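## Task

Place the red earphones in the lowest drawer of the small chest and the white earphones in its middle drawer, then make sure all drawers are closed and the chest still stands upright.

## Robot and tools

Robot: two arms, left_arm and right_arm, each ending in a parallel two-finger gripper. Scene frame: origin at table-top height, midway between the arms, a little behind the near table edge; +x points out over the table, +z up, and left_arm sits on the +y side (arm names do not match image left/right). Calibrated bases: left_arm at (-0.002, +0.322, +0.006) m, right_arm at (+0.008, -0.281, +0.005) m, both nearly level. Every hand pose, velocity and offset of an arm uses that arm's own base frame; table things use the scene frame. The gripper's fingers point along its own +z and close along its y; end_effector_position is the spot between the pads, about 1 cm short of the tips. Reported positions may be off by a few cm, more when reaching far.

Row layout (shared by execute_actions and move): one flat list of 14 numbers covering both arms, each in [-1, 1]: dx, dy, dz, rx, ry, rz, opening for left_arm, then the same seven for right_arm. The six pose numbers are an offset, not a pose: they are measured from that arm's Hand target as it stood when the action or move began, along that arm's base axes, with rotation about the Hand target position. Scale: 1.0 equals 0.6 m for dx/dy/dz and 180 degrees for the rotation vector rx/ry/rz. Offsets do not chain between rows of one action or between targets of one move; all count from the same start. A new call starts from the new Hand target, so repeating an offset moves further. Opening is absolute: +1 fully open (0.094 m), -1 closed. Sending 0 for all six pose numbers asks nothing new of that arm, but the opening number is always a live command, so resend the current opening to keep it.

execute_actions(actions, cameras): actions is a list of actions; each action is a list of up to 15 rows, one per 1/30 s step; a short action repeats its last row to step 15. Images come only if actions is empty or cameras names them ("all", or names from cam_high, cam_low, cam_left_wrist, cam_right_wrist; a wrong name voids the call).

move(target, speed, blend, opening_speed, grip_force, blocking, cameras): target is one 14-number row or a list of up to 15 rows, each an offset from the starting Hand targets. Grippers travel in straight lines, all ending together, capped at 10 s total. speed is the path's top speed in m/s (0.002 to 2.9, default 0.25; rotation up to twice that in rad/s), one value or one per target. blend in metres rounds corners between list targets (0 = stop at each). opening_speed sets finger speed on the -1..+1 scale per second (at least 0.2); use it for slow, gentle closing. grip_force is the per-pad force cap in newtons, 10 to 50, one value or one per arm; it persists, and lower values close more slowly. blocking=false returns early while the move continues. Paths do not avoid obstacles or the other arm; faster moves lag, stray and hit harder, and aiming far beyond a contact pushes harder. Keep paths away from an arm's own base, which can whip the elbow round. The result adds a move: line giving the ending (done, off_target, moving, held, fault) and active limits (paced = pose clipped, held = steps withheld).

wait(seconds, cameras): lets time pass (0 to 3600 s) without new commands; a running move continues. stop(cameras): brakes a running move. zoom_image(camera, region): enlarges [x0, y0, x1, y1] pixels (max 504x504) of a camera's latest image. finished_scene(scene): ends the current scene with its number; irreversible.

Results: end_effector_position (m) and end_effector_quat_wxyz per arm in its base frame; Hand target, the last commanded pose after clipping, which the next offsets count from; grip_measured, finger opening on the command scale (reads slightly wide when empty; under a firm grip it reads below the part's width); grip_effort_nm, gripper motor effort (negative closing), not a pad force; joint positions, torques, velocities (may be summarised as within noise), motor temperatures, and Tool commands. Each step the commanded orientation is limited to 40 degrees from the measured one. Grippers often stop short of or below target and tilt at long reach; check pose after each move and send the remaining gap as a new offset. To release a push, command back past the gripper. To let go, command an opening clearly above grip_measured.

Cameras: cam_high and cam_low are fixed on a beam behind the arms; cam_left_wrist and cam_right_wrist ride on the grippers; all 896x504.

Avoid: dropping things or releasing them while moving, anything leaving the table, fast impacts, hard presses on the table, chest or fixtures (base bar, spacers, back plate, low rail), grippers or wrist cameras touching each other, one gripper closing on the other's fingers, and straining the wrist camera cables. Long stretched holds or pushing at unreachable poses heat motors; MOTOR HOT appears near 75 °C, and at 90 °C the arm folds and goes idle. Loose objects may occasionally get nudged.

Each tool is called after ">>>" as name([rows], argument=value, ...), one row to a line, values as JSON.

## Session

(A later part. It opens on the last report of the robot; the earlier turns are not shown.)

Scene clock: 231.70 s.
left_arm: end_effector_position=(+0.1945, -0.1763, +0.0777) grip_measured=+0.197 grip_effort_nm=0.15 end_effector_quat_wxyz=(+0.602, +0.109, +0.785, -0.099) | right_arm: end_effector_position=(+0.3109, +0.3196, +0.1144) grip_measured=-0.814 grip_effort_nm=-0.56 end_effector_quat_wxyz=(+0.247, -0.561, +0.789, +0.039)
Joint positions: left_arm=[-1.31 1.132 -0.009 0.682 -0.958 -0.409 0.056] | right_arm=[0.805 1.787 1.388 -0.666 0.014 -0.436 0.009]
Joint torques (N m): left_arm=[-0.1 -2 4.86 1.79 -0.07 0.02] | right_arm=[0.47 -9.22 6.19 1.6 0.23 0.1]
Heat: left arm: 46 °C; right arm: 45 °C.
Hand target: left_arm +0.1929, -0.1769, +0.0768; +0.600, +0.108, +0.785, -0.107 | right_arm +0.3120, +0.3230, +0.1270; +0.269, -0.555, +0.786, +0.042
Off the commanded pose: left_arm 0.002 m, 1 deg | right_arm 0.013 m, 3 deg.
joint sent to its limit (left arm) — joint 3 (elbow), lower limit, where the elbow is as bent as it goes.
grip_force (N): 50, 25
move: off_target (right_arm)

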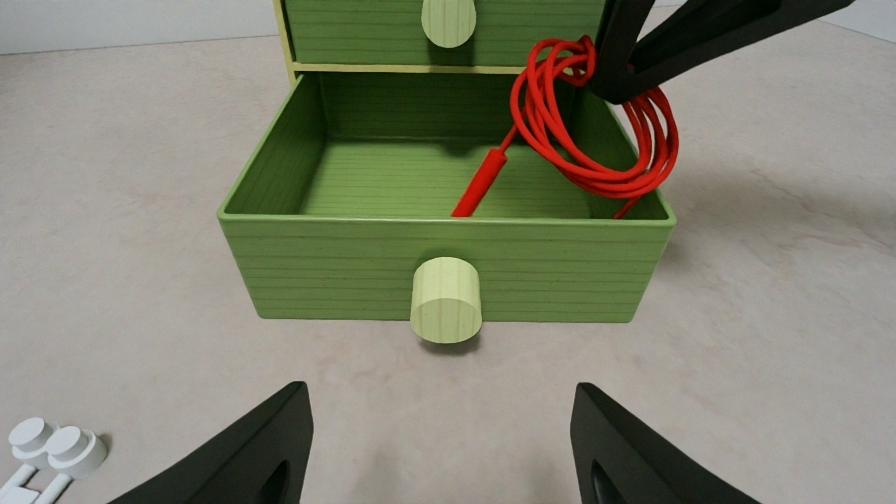

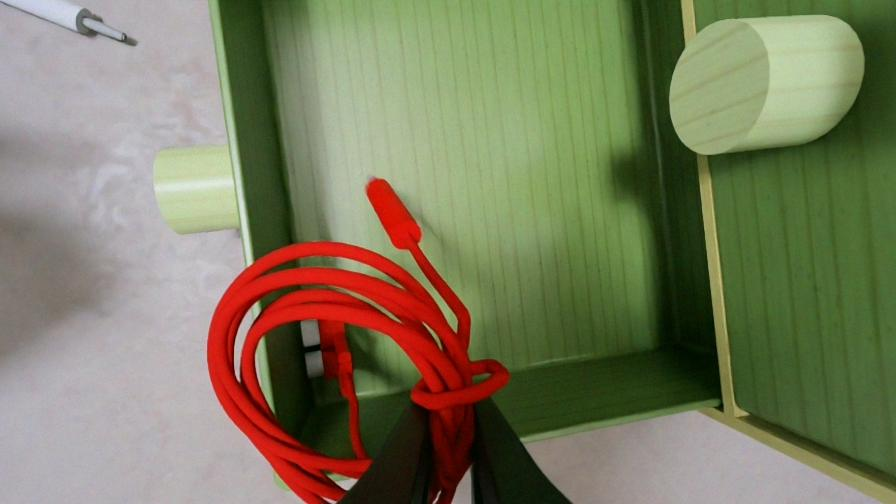

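>>> move([
  [0,0,0,0,0,0,0.2,0.057,0.077,0,0,0,0,-1],
  [0,0,0,0,0,0,0.2,0.057,0.077,-0.05,0,0,0,-1],
], speed=0.12, cameras=["cam_left_wrist","cam_right_wrist"])

Scene clock: 241.77 s.
left_arm: end_effector_position=(+0.1945, -0.1763, +0.0777) grip_measured=+0.197 grip_effort_nm=0.15 end_effector_quat_wxyz=(+0.602, +0.109, +0.785, -0.099) | right_arm: end_effector_position=(+0.3449, +0.3658, +0.0986) grip_measured=-0.814 grip_effort_nm=-0.56 end_effector_quat_wxyz=(+0.263, -0.559, +0.785, +0.042)
Joint positions: left_arm=[-1.31 1.132 -0.009 0.682 -0.958 -0.409 0.056] | right_arm=[0.823 1.989 1.576 -0.62 0.024 -0.422 0.009]
Joint torques (N m): left_arm=[-0.03 -1.89 4.94 1.81 -0.08 -0.01] | right_arm=[0.32 -8.17 6.22 1.63 0.21 0.07]
Heat: left arm: 45 °C; right arm: 44 °C.
Hand target: left_arm +0.1929, -0.1769, +0.0768; +0.600, +0.108, +0.785, -0.107 | right_arm +0.3463, +0.3692, +0.0969; +0.269, -0.555, +0.786, +0.042
Off the commanded pose: left_arm 0.002 m, 1 deg | right_arm 0.004 m, 1 deg.
joint sent to its limit (left arm) — joint 3 (elbow), lower limit, where the elbow is as bent as it goes. The joint targets still meet the commanded pose.
grip_force (N): 50, 25
move: done

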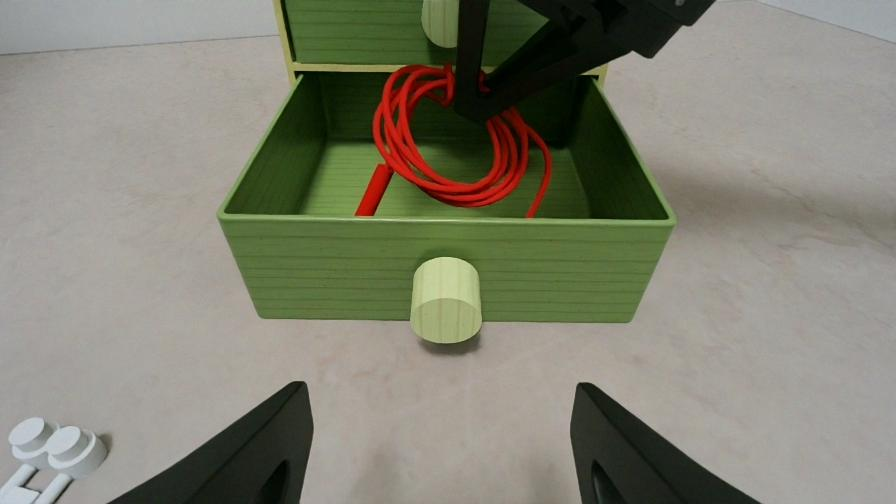

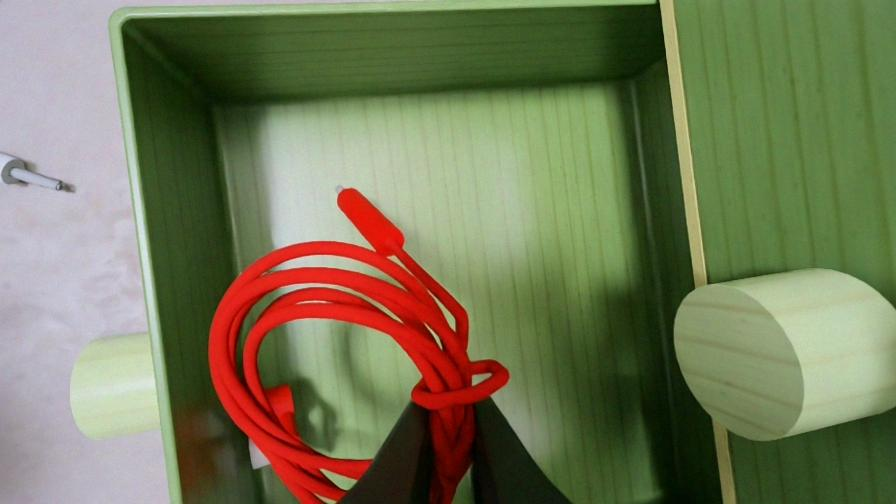

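>>> move([
  [0,0,0,0,0,0,0.2,0,0,-0.06,0,0,0,-1],
  [0,0,0,0,0,0,0.2,0,0,-0.06,0,0,0,-0.45],
  [0,0,0,0,0,0,0.2,-0.08,-0.075,0.15,0,0,0,-0.45],
], speed=0.13, opening_speed=0.6, cameras=["cam_left_wrist","cam_right_wrist"])

Scene clock: 251.97 s.
left_arm: end_effector_position=(+0.1945, -0.1763, +0.0777) grip_measured=+0.197 grip_effort_nm=0.15 end_effector_quat_wxyz=(+0.602, +0.109, +0.785, -0.099) | right_arm: end_effector_position=(+0.2956, +0.3193, +0.1652) grip_measured=-0.452 grip_effort_nm=0.09 end_effector_quat_wxyz=(+0.243, -0.562, +0.790, +0.038)
Joint positions: left_arm=[-1.31 1.132 -0.009 0.682 -0.958 -0.409 0.056] | right_arm=[0.836 1.742 1.54 -0.873 0.03 -0.409 0.026]
Joint torques (N m): left_arm=[-0.1 -1.88 4.98 1.8 -0.09 0.01] | right_arm=[0.53 -8.5 9.55 1.32 0.24 0.11]
Motor temperatures (°C): left_arm=[24 28 37 44 25 28 26] | right_arm=[25 42 44 33 27 26 26]
Heat: left arm: 44 °C; right arm: 44 °C.
Hand target: left_arm +0.1929, -0.1769, +0.0768; +0.600, +0.108, +0.785, -0.107 | right_arm +0.2983, +0.3241, +0.1869; +0.269, -0.555, +0.786, +0.042
Off the commanded pose: left_arm 0.002 m, 1 deg | right_arm 0.022 m, 3 deg.
joint sent to its limit (left arm) — joint 3 (elbow), lower limit, where the elbow is as bent as it goes. The joint targets still meet the commanded pose.
grip_force (N): 50, 25
move: off_target (right_arm)

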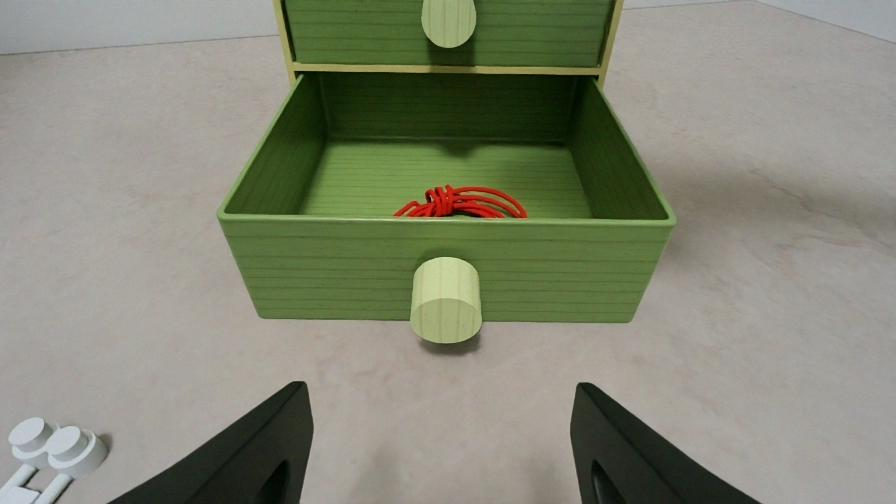

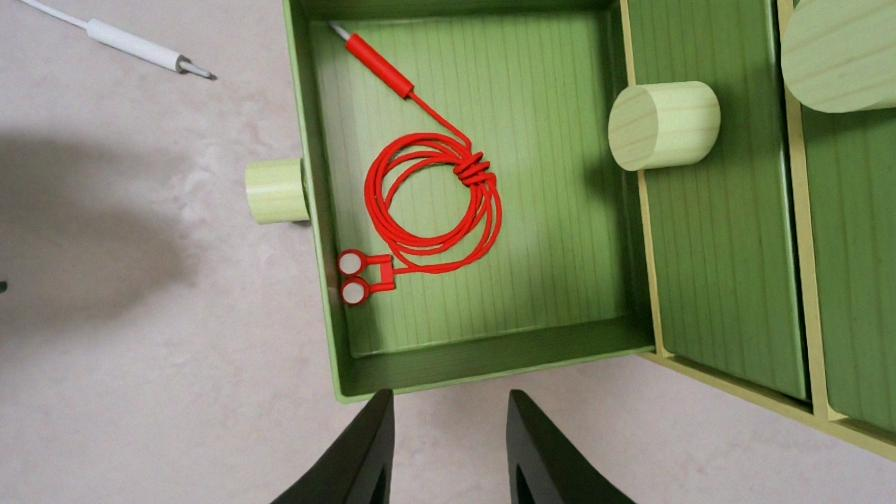

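>>> move([
  [0.05,-0.017,-0.053,0,0,0,-1,-0.083,-0.45,0.08,0,0,-0.3,-0.45],
  [0.283,-0.089,-0.053,0,0,0,-1,-0.083,-0.45,0.08,0,0,-0.3,-0.45],
  [0.346,-0.109,-0.053,0,0,0,-1,-0.083,-0.45,0.08,0,0,-0.3,-0.45],
], speed=[0.2,0.13,0.06], blend=[0.01,0.005,0], cameras=["cam_high","cam_low","cam_left_wrist"])

Scene clock: 268.93 s.
left_arm: end_effector_position=(+0.3977, -0.2271, +0.0435) grip_measured=-0.984 grip_effort_nm=-0.87 end_effector_quat_wxyz=(+0.601, +0.090, +0.789, -0.085) | right_arm: end_effector_position=(+0.2497, +0.0578, +0.2327) grip_measured=-0.452 grip_effort_nm=0.09 end_effector_quat_wxyz=(+0.254, -0.146, +0.953, -0.083)
Joint positions: left_arm=[-0.666 2.053 0.589 1.175 -0.397 -0.141 0.001] | right_arm=[0.422 1.141 1.285 -1.251 0.289 0.049 0.026]
Joint torques (N m): left_arm=[-0.05 -6.45 6.61 2.06 0.53 0.19] | right_arm=[-0.55 -2.93 6.06 1.25 0.35 0.09]
Heat: left arm: 45 °C; right arm: 46 °C.
Hand target: left_arm +0.4006, -0.2422, +0.0450; +0.600, +0.108, +0.785, -0.107 | right_arm +0.2485, +0.0541, +0.2349; +0.258, -0.138, +0.952, -0.085
Off the commanded pose: left_arm 0.016 m, 3 deg | right_arm 0.004 m, 1 deg.
grip_force (N): 50, 25
move: off_target (left_arm)

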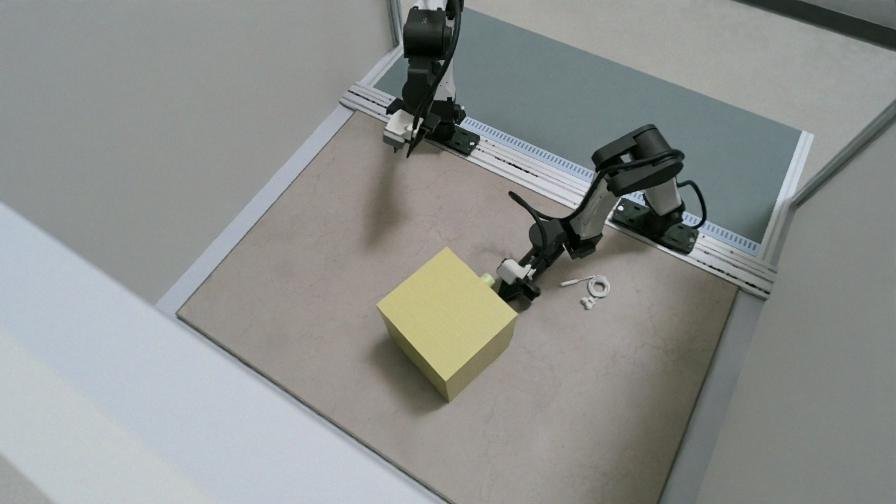

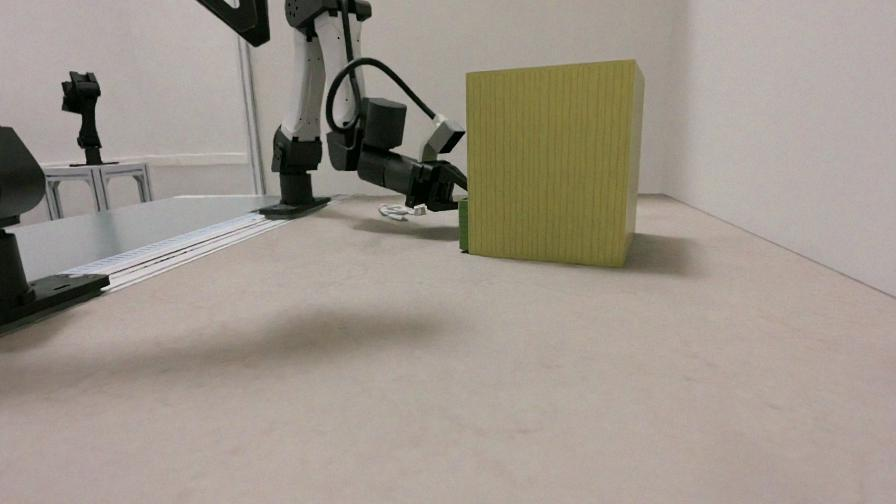

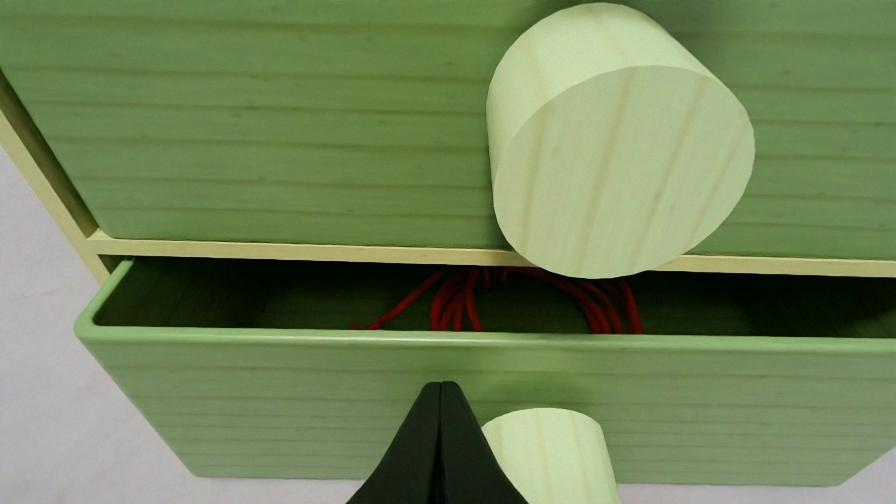

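>>> move(target=[0.042,-0.013,0,0,0,0,-1,0,0,0,0,0,0,-0.45], speed=0.06, cameras=["cam_low","cam_left_wrist"])

Scene clock: 273.07 s.
left_arm: end_effector_position=(+0.4195, -0.2377, +0.0420) grip_measured=-0.984 grip_effort_nm=-0.87 end_effector_quat_wxyz=(+0.599, +0.095, +0.790, -0.090) | right_arm: end_effector_position=(+0.2497, +0.0578, +0.2327) grip_measured=-0.452 grip_effort_nm=0.09 end_effector_quat_wxyz=(+0.254, -0.146, +0.953, -0.083)
Joint positions: left_arm=[-0.643 2.097 0.688 1.12 -0.36 -0.134 0.001] | right_arm=[0.422 1.141 1.285 -1.251 0.289 0.049 0.026]
Joint torques (N m): left_arm=[0.36 -6.75 7.6 2.06 0.47 0.2] | right_arm=[-0.72 -3 6.19 1.27 0.37 0.03]
Heat: left arm: 45 °C; right arm: 45 °C.
Hand target: left_arm +0.4258, -0.2499, +0.0450; +0.600, +0.108, +0.785, -0.107 | right_arm +0.2485, +0.0541, +0.2349; +0.258, -0.138, +0.952, -0.085
Off the commanded pose: left_arm 0.014 m, 3 deg | right_arm 0.004 m, 1 deg.
grip_force (N): 50, 25
move: off_target (left_arm)

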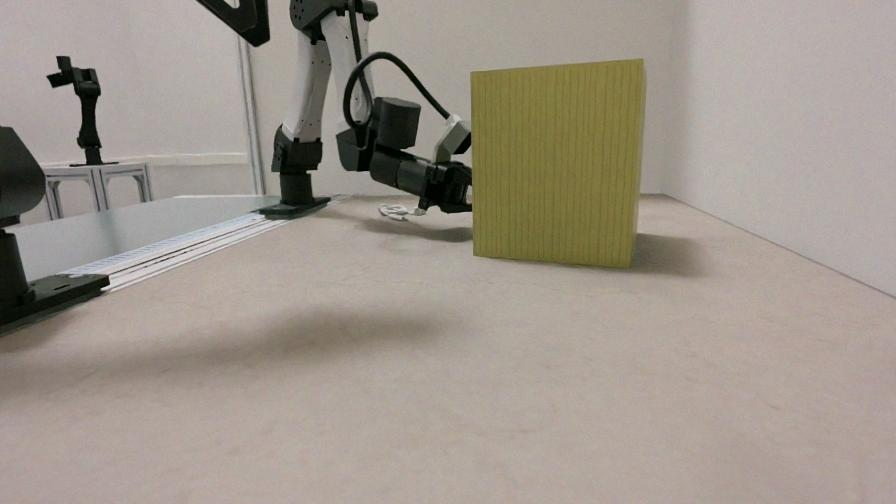

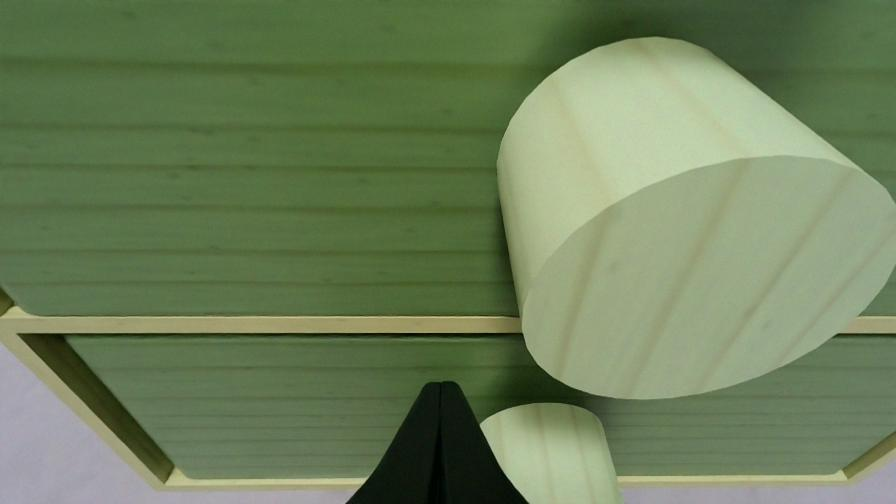

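>>> move([
  [-0.117,0.034,0,0,0,0,-1,0,0,0,0,0,0,-0.45],
  [-0.117,0.011,0.117,0,0,0,0.3,0,0,0,0,0,0,-0.45],
], speed=0.2, blend=[0.01,0], cameras=["cam_left_wrist"])

Scene clock: 283.00 s.
left_arm: end_effector_position=(+0.3510, -0.2355, +0.0949) grip_measured=+0.297 grip_effort_nm=0.16 end_effector_quat_wxyz=(+0.583, +0.118, +0.799, -0.092) | right_arm: end_effector_position=(+0.2497, +0.0578, +0.2327) grip_measured=-0.452 grip_effort_nm=0.09 end_effector_quat_wxyz=(+0.254, -0.146, +0.953, -0.083)
Joint positions: left_arm=[-0.767 1.681 0.502 0.837 -0.439 -0.16 0.061] | right_arm=[0.422 1.141 1.285 -1.251 0.289 0.049 0.026]
Joint torques (N m): left_arm=[-0.57 -7.47 8.12 2.07 -0.08 0.04] | right_arm=[-0.65 -2.88 6.13 1.23 0.38 0.08]
Heat: left arm: 46 °C; right arm: 43 °C.
Hand target: left_arm +0.3555, -0.2434, +0.1152; +0.600, +0.108, +0.785, -0.107 | right_arm +0.2485, +0.0541, +0.2349; +0.258, -0.138, +0.952, -0.085
Off the commanded pose: left_arm 0.022 m, 3 deg | right_arm 0.004 m, 1 deg.
grip_force (N): 50, 25
move: off_target (left_arm); target 2's new opening was sent with left_arm's hand 0.022 m and 3 deg from that target

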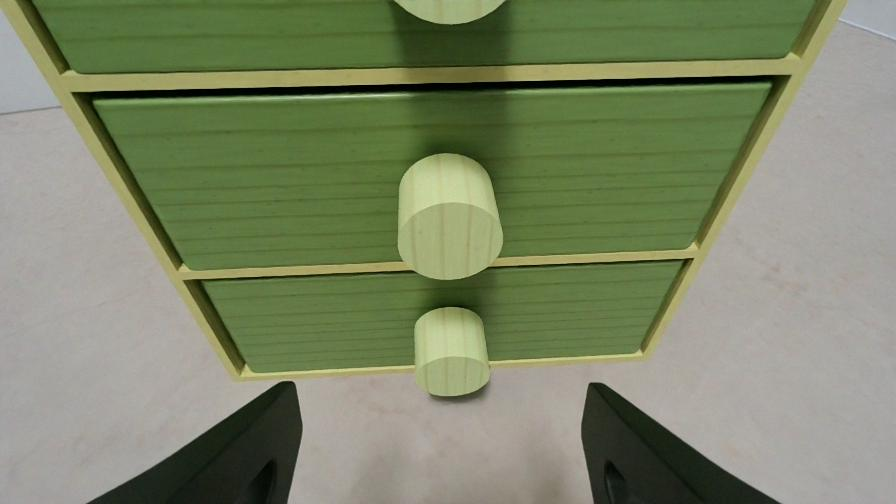

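>>> move([
  [0.085,-0.026,0.02,0,0,0.02,0.3,0,0,0,0,0,0,-0.45],
  [0.085,-0.026,0.02,0,0,0.02,-1,0,0,0,0,0,0,-0.45],
], speed=0.12, opening_speed=1.2, cameras=["cam_left_wrist"])

Scene clock: 299.77 s.
left_arm: end_effector_position=(+0.4010, -0.2558, +0.1218) grip_measured=-0.984 grip_effort_nm=-0.86 end_effector_quat_wxyz=(+0.599, +0.089, +0.792, -0.082) | right_arm: end_effector_position=(+0.2497, +0.0578, +0.2327) grip_measured=-0.452 grip_effort_nm=0.09 end_effector_quat_wxyz=(+0.254, -0.146, +0.953, -0.083)
Joint positions: left_arm=[-0.733 1.778 0.74 0.731 -0.466 -0.165 0.001] | right_arm=[0.422 1.141 1.285 -1.251 0.289 0.049 0.026]
Joint torques (N m): left_arm=[0.79 -6.13 8.27 2.11 0.04 0.07] | right_arm=[-0.72 -3.07 6.17 1.22 0.37 0.05]
Motor temperatures (°C): left_arm=[24 30 39 46 25 28 26] | right_arm=[25 37 42 32 27 26 26]
Heat: left arm: 46 °C; right arm: 42 °C.
Hand target: left_arm +0.4065, -0.2590, +0.1270; +0.603, +0.083, +0.788, -0.088 | right_arm +0.2485, +0.0541, +0.2349; +0.258, -0.138, +0.952, -0.085
Off the commanded pose: left_arm 0.008 m, 1 deg | right_arm 0.004 m, 1 deg.
grip_force (N): 50, 25
move: done; target 2's new opening was sent with left_arm's hand 0.012 m and 2 deg from that target

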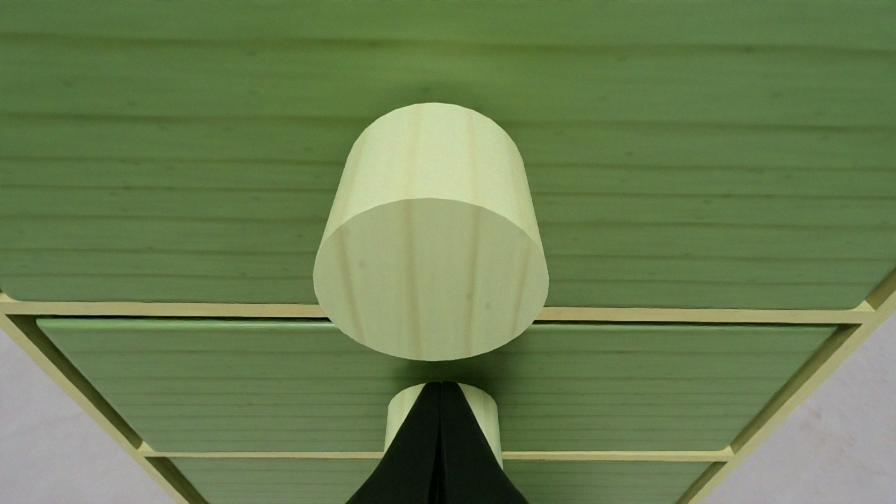

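>>> move([
  [0,0.001,-0.008,0,0,0,0.3,0,0,0,0,0,0,-0.45],
  [-0.002,0.002,-0.024,0,0,0,0.3,0,0,0,0,0,0,-0.45],
], speed=0.12, cameras=["cam_left_wrist"])

Scene clock: 306.13 s.
left_arm: end_effector_position=(+0.4028, -0.2575, +0.1101) grip_measured=+0.297 grip_effort_nm=0.15 end_effector_quat_wxyz=(+0.596, +0.091, +0.794, -0.080) | right_arm: end_effector_position=(+0.2497, +0.0578, +0.2327) grip_measured=-0.452 grip_effort_nm=0.09 end_effector_quat_wxyz=(+0.254, -0.146, +0.953, -0.083)
Joint positions: left_arm=[-0.733 1.821 0.74 0.765 -0.465 -0.165 0.061] | right_arm=[0.422 1.141 1.285 -1.251 0.289 0.049 0.026]
Joint torques (N m): left_arm=[0.75 -6.3 5.87 2.4 0.05 0.07] | right_arm=[-0.69 -3 6.05 1.22 0.35 0.08]
Heat: left arm: 46 °C; right arm: 42 °C.
Hand target: left_arm +0.4053, -0.2578, +0.1126; +0.603, +0.083, +0.789, -0.088 | right_arm +0.2485, +0.0541, +0.2349; +0.258, -0.138, +0.952, -0.085
Off the commanded pose: left_arm 0.004 m, 2 deg | right_arm 0.004 m, 1 deg.
grip_force (N): 50, 25
move: done

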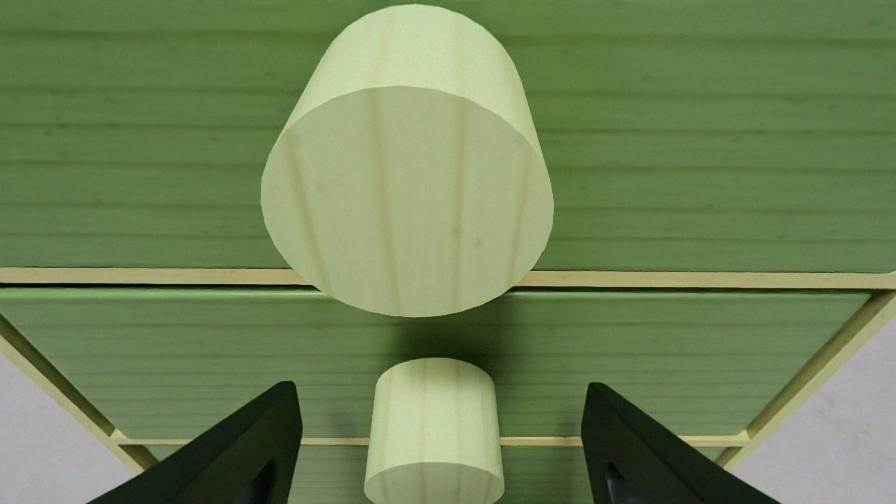

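>>> move([
  [0,0.001,-0.002,0,0,0,-1,0,0,0,0,0,0,-0.45],
  [-0.222,0.055,-0.002,0,0,0,-1,0,0,0,0,0,0,-0.45],
], speed=0.12, opening_speed=1.2, cameras=["cam_high","cam_left_wrist"])

Scene clock: 315.57 s.
left_arm: end_effector_position=(+0.2745, -0.2234, +0.1058) grip_measured=-0.457 grip_effort_nm=-1.02 end_effector_quat_wxyz=(+0.599, +0.089, +0.792, -0.078) | right_arm: end_effector_position=(+0.2497, +0.0578, +0.2327) grip_measured=-0.452 grip_effort_nm=0.09 end_effector_quat_wxyz=(+0.254, -0.146, +0.953, -0.083)
Joint positions: left_arm=[-1.023 1.441 0.318 0.745 -0.745 -0.28 0.026] | right_arm=[0.422 1.141 1.285 -1.251 0.289 0.049 0.026]
Joint torques (N m): left_arm=[-0.61 -5.15 5.33 2.03 -0.14 0.06] | right_arm=[-0.73 -2.93 6.02 1.25 0.34 0.07]
Heat: left arm: 47 °C; right arm: 41 °C.
Hand target: left_arm +0.2721, -0.2248, +0.1116; +0.603, +0.083, +0.788, -0.088 | right_arm +0.2485, +0.0541, +0.2349; +0.258, -0.138, +0.952, -0.085
Off the commanded pose: left_arm 0.006 m, 2 deg | right_arm 0.004 m, 1 deg.
grip_force (N): 50, 25
move: done

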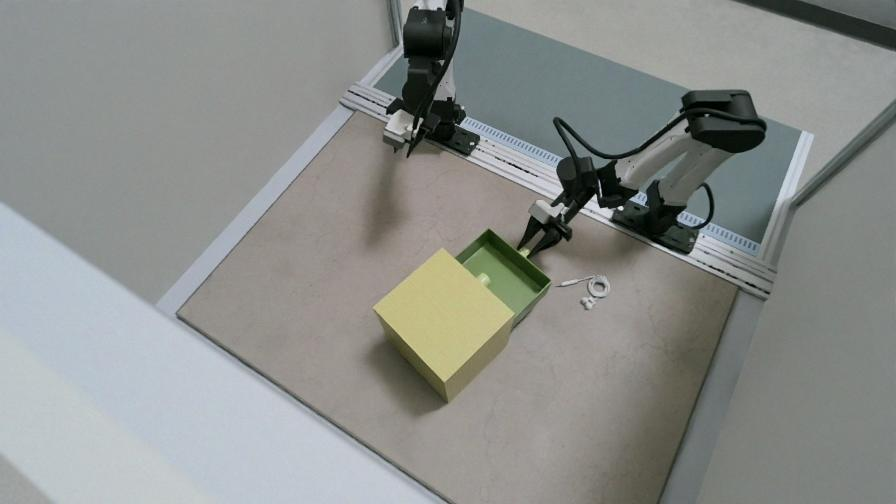

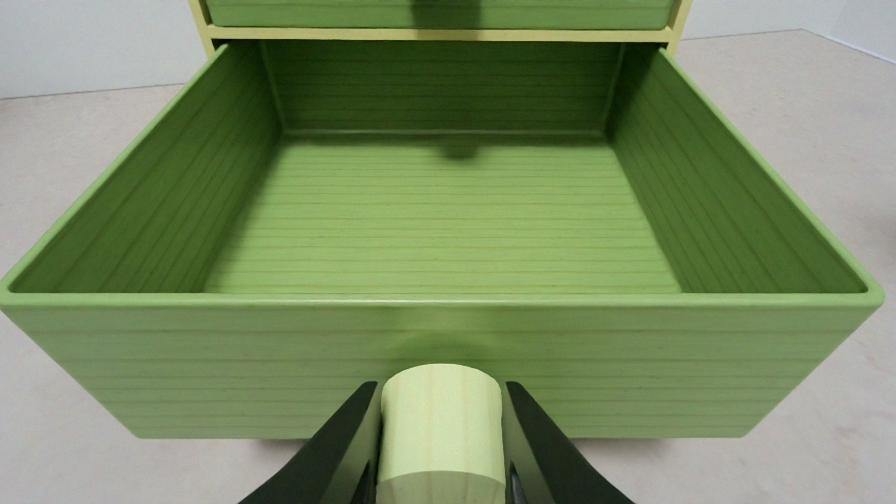

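>>> move([
  [0.002,0.001,-0.004,0,0,0,0.2,0,0,0,0,0,0,-0.45],
  [-0.083,0.022,0.01,0,0,0,0.2,0,0,0,0,0,0,-0.45],
  [-0.092,0.15,0.11,0.05,0.17,-0.01,0.2,0,0,0,0,0,0,-0.45],
  [-0.092,0.27,0.065,0.1143,0.39,-0.0187,0.0,0,0,0,0,0,0,-0.45],
], speed=0.2, blend=[0,0.02,0.03,0], cameras=["all"])

Scene clock: 341.27 s.
left_arm: end_effector_position=(+0.2131, -0.0615, +0.1437) grip_measured=+0.004 grip_effort_nm=-0.13 end_effector_quat_wxyz=(+0.012, +0.137, +0.990, +0.003) | right_arm: end_effector_position=(+0.2497, +0.0578, +0.2327) grip_measured=-0.452 grip_effort_nm=0.09 end_effector_quat_wxyz=(+0.254, -0.146, +0.953, -0.083)
Joint positions: left_arm=[-0.288 1.36 1.199 -1.387 -0.009 -0.012 0.047] | right_arm=[0.422 1.141 1.285 -1.251 0.289 0.049 0.026]
Joint torques (N m): left_arm=[0.95 -3.11 9.11 0.36 0.19 0.25] | right_arm=[-0.42 -2.92 6.19 1.23 0.36 0.11]
Heat: left arm: 45 °C; right arm: 41 °C.
Hand target: left_arm +0.2169, -0.0628, +0.1505; +0.017, +0.139, +0.990, -0.003 | right_arm +0.2485, +0.0541, +0.2349; +0.258, -0.138, +0.952, -0.085
Off the commanded pose: left_arm 0.008 m, 1 deg | right_arm 0.004 m, 1 deg.
grip_force (N): 50, 25
move: done

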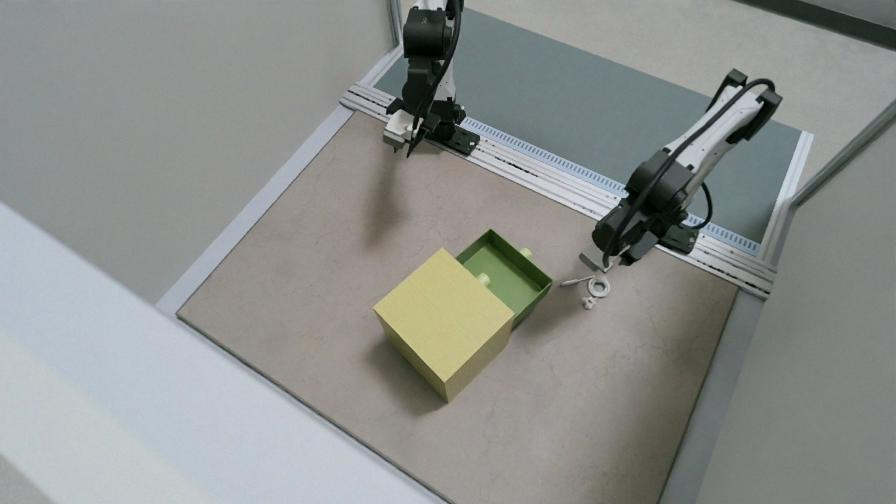

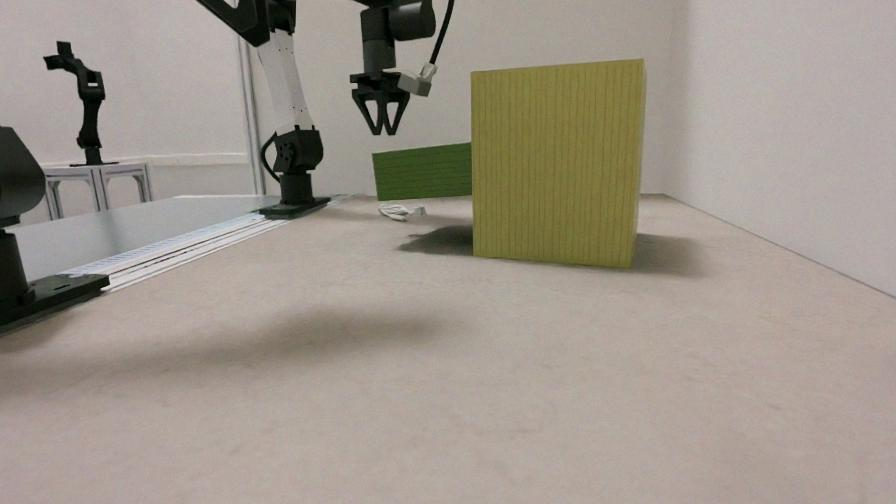

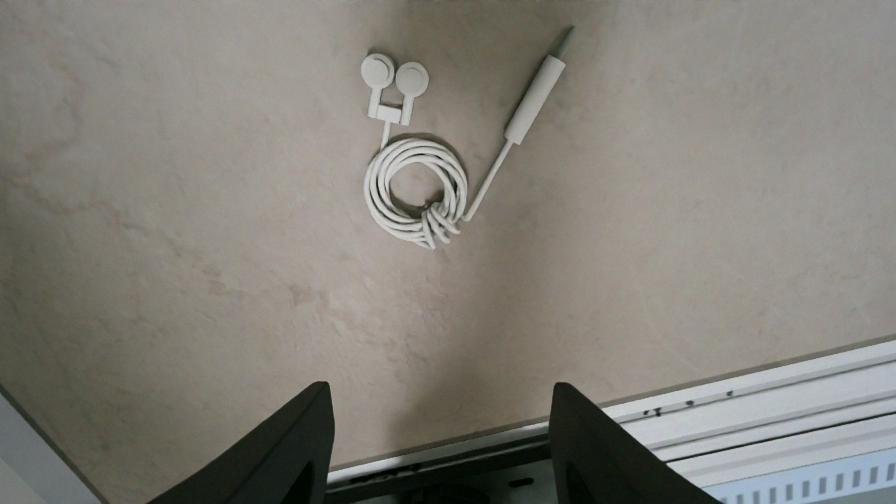

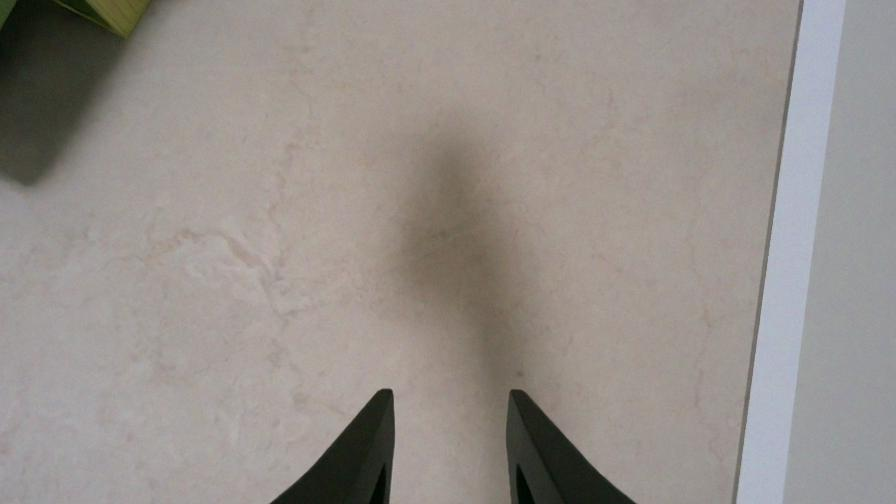

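>>> move(target=[0.012,0.05,-0.156,0,0,0,-0.43,0,0,0,0,0,0,-0.45], speed=0.2, cameras=["cam_left_wrist"])

Scene clock: 355.23 s.
left_arm: end_effector_position=(+0.2217, -0.0322, +0.0600) grip_measured=-0.427 grip_effort_nm=-0.13 end_effector_quat_wxyz=(+0.013, +0.137, +0.990, +0.002) | right_arm: end_effector_position=(+0.2497, +0.0578, +0.2327) grip_measured=-0.452 grip_effort_nm=0.09 end_effector_quat_wxyz=(+0.254, -0.146, +0.953, -0.083)
Joint positions: left_arm=[-0.148 1.395 0.892 -1.041 -0.005 0.127 0.027] | right_arm=[0.422 1.141 1.285 -1.251 0.289 0.049 0.026]
Joint torques (N m): left_arm=[0.87 -3.25 5.55 0.68 0.17 0.22] | right_arm=[-0.61 -2.91 6.02 1.22 0.4 0.05]
Heat: left arm: 42 °C; right arm: 41 °C.
Hand target: left_arm +0.2242, -0.0328, +0.0569; +0.017, +0.139, +0.990, -0.003 | right_arm +0.2485, +0.0541, +0.2349; +0.258, -0.138, +0.952, -0.085
Off the commanded pose: left_arm 0.004 m, 1 deg | right_arm 0.004 m, 1 deg.
grip_force (N): 50, 25
move: done

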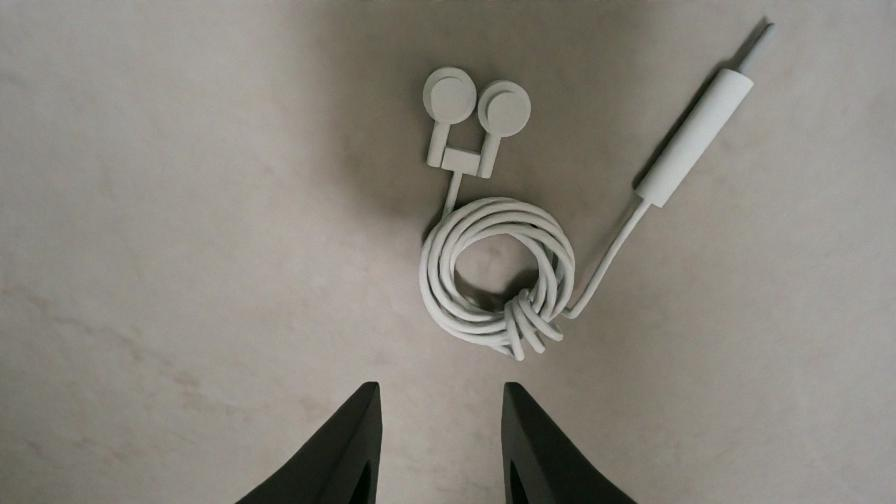

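>>> move([
  [0.007,0,-0.082,0,0,0,-0.43,0,0,0,0,0,0,-0.45],
  [0.007,0,-0.082,0,0,0,-1,0,0,0,0,0,0,-0.45],
], speed=0.15, grip_force=[25,25], cameras=["cam_left_wrist"])

Scene clock: 362.80 s.
left_arm: end_effector_position=(+0.2268, -0.0324, +0.0111) grip_measured=-0.975 grip_effort_nm=-0.53 end_effector_quat_wxyz=(+0.014, +0.137, +0.990, +0.002) | right_arm: end_effector_position=(+0.2497, +0.0578, +0.2327) grip_measured=-0.452 grip_effort_nm=0.09 end_effector_quat_wxyz=(+0.254, -0.146, +0.953, -0.083)
Joint positions: left_arm=[-0.145 1.492 0.766 -0.818 -0.004 0.13 0.001] | right_arm=[0.422 1.141 1.285 -1.251 0.289 0.049 0.026]
Joint torques (N m): left_arm=[0.91 -3.7 5 0.69 0.16 0.26] | right_arm=[-0.73 -3.08 6.06 1.24 0.38 0.04]
Motor temperatures (°C): left_arm=[24 28 39 41 25 28 26] | right_arm=[25 34 41 32 27 26 26]
Heat: left arm: 41 °C; right arm: 41 °C.
Hand target: left_arm +0.2283, -0.0328, +0.0077; +0.017, +0.139, +0.990, -0.003 | right_arm +0.2485, +0.0541, +0.2349; +0.258, -0.138, +0.952, -0.085
Off the commanded pose: left_arm 0.004 m, 1 deg | right_arm 0.004 m, 1 deg.
grip_force (N): 25, 25
move: done

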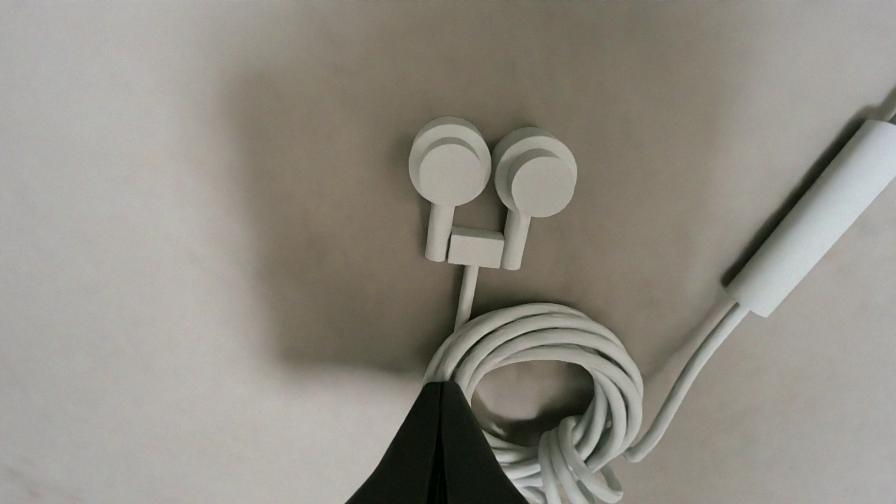

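>>> move(target=[0,0,0.07,0,0,0,-1,0,0,0,0,0,0,-0.45], speed=0.15, cameras=["cam_left_wrist"])

Scene clock: 367.93 s.
left_arm: end_effector_position=(+0.2195, -0.0313, +0.0386) grip_measured=-0.975 grip_effort_nm=-0.56 end_effector_quat_wxyz=(-0.001, +0.137, +0.991, +0.002) | right_arm: end_effector_position=(+0.2497, +0.0578, +0.2327) grip_measured=-0.452 grip_effort_nm=0.09 end_effector_quat_wxyz=(+0.254, -0.146, +0.953, -0.083)
Joint positions: left_arm=[-0.145 1.443 0.843 -0.974 -0.004 0.13 0.001] | right_arm=[0.422 1.141 1.285 -1.251 0.289 0.049 0.026]
Joint torques (N m): left_arm=[0.91 -5.5 8.76 0.35 0.2 0.25] | right_arm=[-0.65 -3.06 5.97 1.23 0.33 0.06]
Heat: left arm: 41 °C; right arm: 41 °C.
Hand target: left_arm +0.2284, -0.0328, +0.0497; +0.017, +0.139, +0.990, -0.003 | right_arm +0.2485, +0.0541, +0.2349; +0.258, -0.138, +0.952, -0.085
Off the commanded pose: left_arm 0.014 m, 2 deg | right_arm 0.004 m, 1 deg.
grip_force (N): 25, 25
move: off_target (left_arm)

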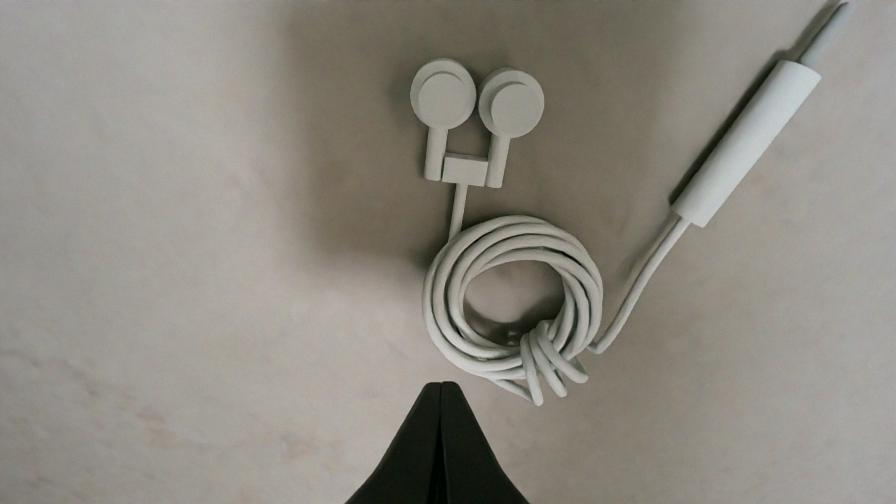

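>>> move([
  [0,0,-0.003,0,0,0,-0.43,0,0,0,0,0,0,-0.45],
  [0,0,-0.085,0,0,0,-0.43,0,0,0,0,0,0,-0.45],
  [0,0,-0.085,0,0,0,-1,0,0,0,0,0,0,-0.45],
], speed=0.12, grip_force=[30,25], cameras=["cam_left_wrist"])

Scene clock: 383.30 s.
left_arm: end_effector_position=(+0.2265, -0.0325, +0.0020) grip_measured=-0.874 grip_effort_nm=-0.61 end_effector_quat_wxyz=(+0.013, +0.137, +0.990, +0.001) | right_arm: end_effector_position=(+0.2497, +0.0578, +0.2327) grip_measured=-0.452 grip_effort_nm=0.09 end_effector_quat_wxyz=(+0.254, -0.146, +0.953, -0.083)
Joint positions: left_arm=[-0.145 1.512 0.744 -0.777 -0.003 0.13 0.006] | right_arm=[0.422 1.141 1.285 -1.251 0.289 0.049 0.026]
Joint torques (N m): left_arm=[0.9 -3.77 4.82 0.72 0.15 0.24] | right_arm=[-0.79 -3.03 6.17 1.24 0.41 0.09]
Heat: left arm: 39 °C; right arm: 41 °C.
Hand target: left_arm +0.2283, -0.0328, -0.0012; +0.017, +0.139, +0.990, -0.003 | right_arm +0.2485, +0.0541, +0.2349; +0.258, -0.138, +0.952, -0.085
Off the commanded pose: left_arm 0.004 m, 1 deg | right_arm 0.004 m, 1 deg.
grip_force (N): 30, 25
move: done

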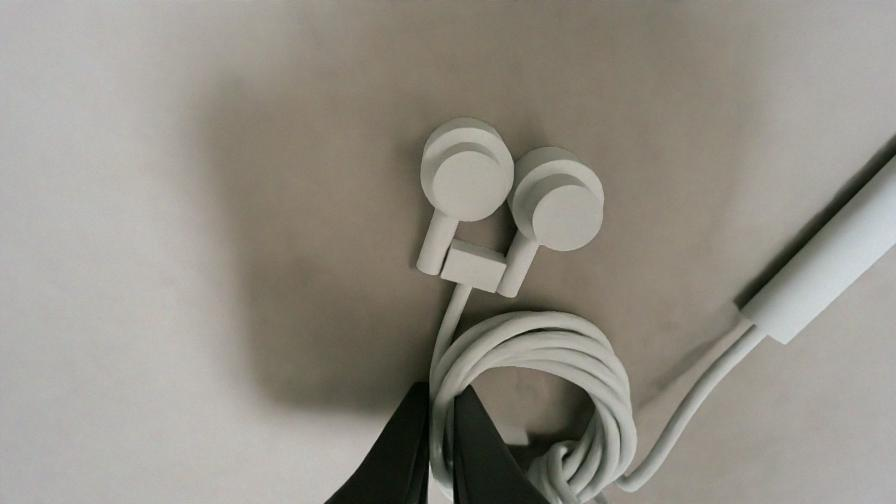

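>>> move([
  [0,0,0.2,0,0,0,-1,0,0,0,0,0,0,-0.45],
  [0.1,-0.12,0.43,-0.04,-0.094,-0.054,-1,0,0,0,0,0,0,-0.45],
  [0.217,-0.318,0.43,-0.0562,-0.1336,-0.0764,-1,0,0,0,0,0,0,-0.45],
], speed=0.16, blend=[0.03,0.04,0], cameras=["cam_high","cam_low","cam_left_wrist"])

Scene clock: 404.03 s.
left_arm: end_effector_position=(+0.3506, -0.2170, +0.2467) grip_measured=-0.876 grip_effort_nm=-0.65 end_effector_quat_wxyz=(+0.212, +0.254, +0.942, -0.058) | right_arm: end_effector_position=(+0.2497, +0.0578, +0.2327) grip_measured=-0.452 grip_effort_nm=0.09 end_effector_quat_wxyz=(+0.254, -0.146, +0.953, -0.083)
Joint positions: left_arm=[-0.559 1.776 1.938 -1.289 -0.012 -0.03 0.006] | right_arm=[0.422 1.141 1.285 -1.251 0.289 0.049 0.026]
Joint torques (N m): left_arm=[-0.23 -6.38 9.46 1.45 -0.04 0.03] | right_arm=[-0.53 -3.17 6.26 1.24 0.41 0.06]
Heat: left arm: 39 °C; right arm: 41 °C.
Hand target: left_arm +0.3586, -0.2235, +0.2568; +0.234, +0.251, +0.937, -0.062 | right_arm +0.2485, +0.0541, +0.2349; +0.258, -0.138, +0.952, -0.085
Off the commanded pose: left_arm 0.014 m, 3 deg | right_arm 0.004 m, 1 deg.
grip_force (N): 30, 25
move: off_target (left_arm)

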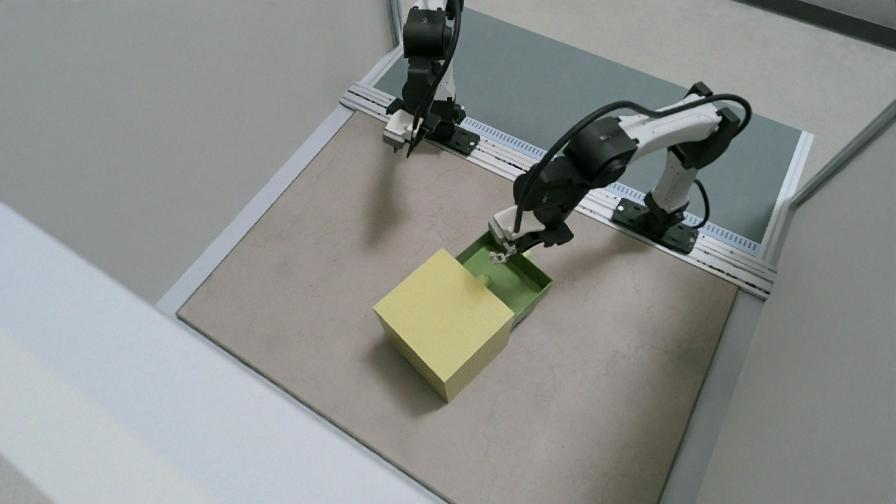

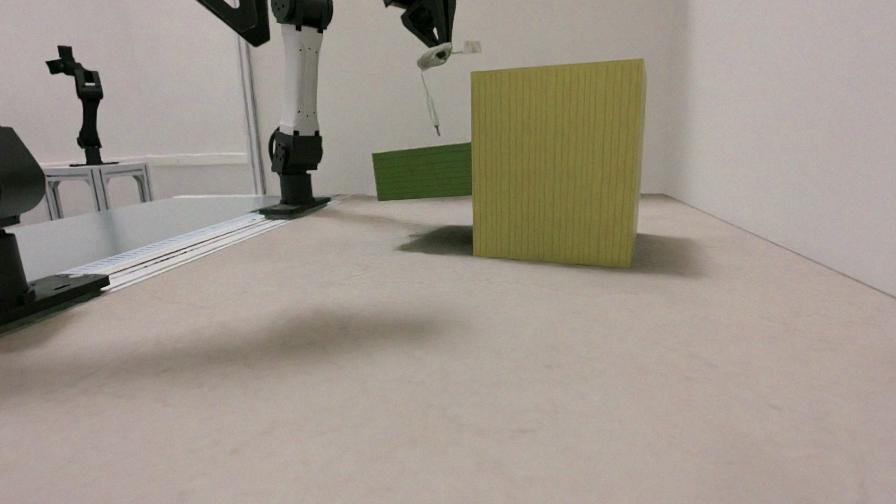

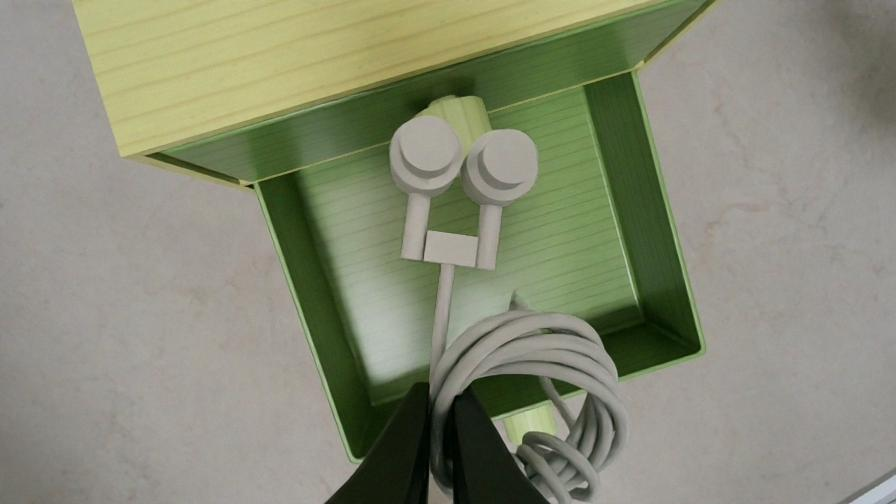

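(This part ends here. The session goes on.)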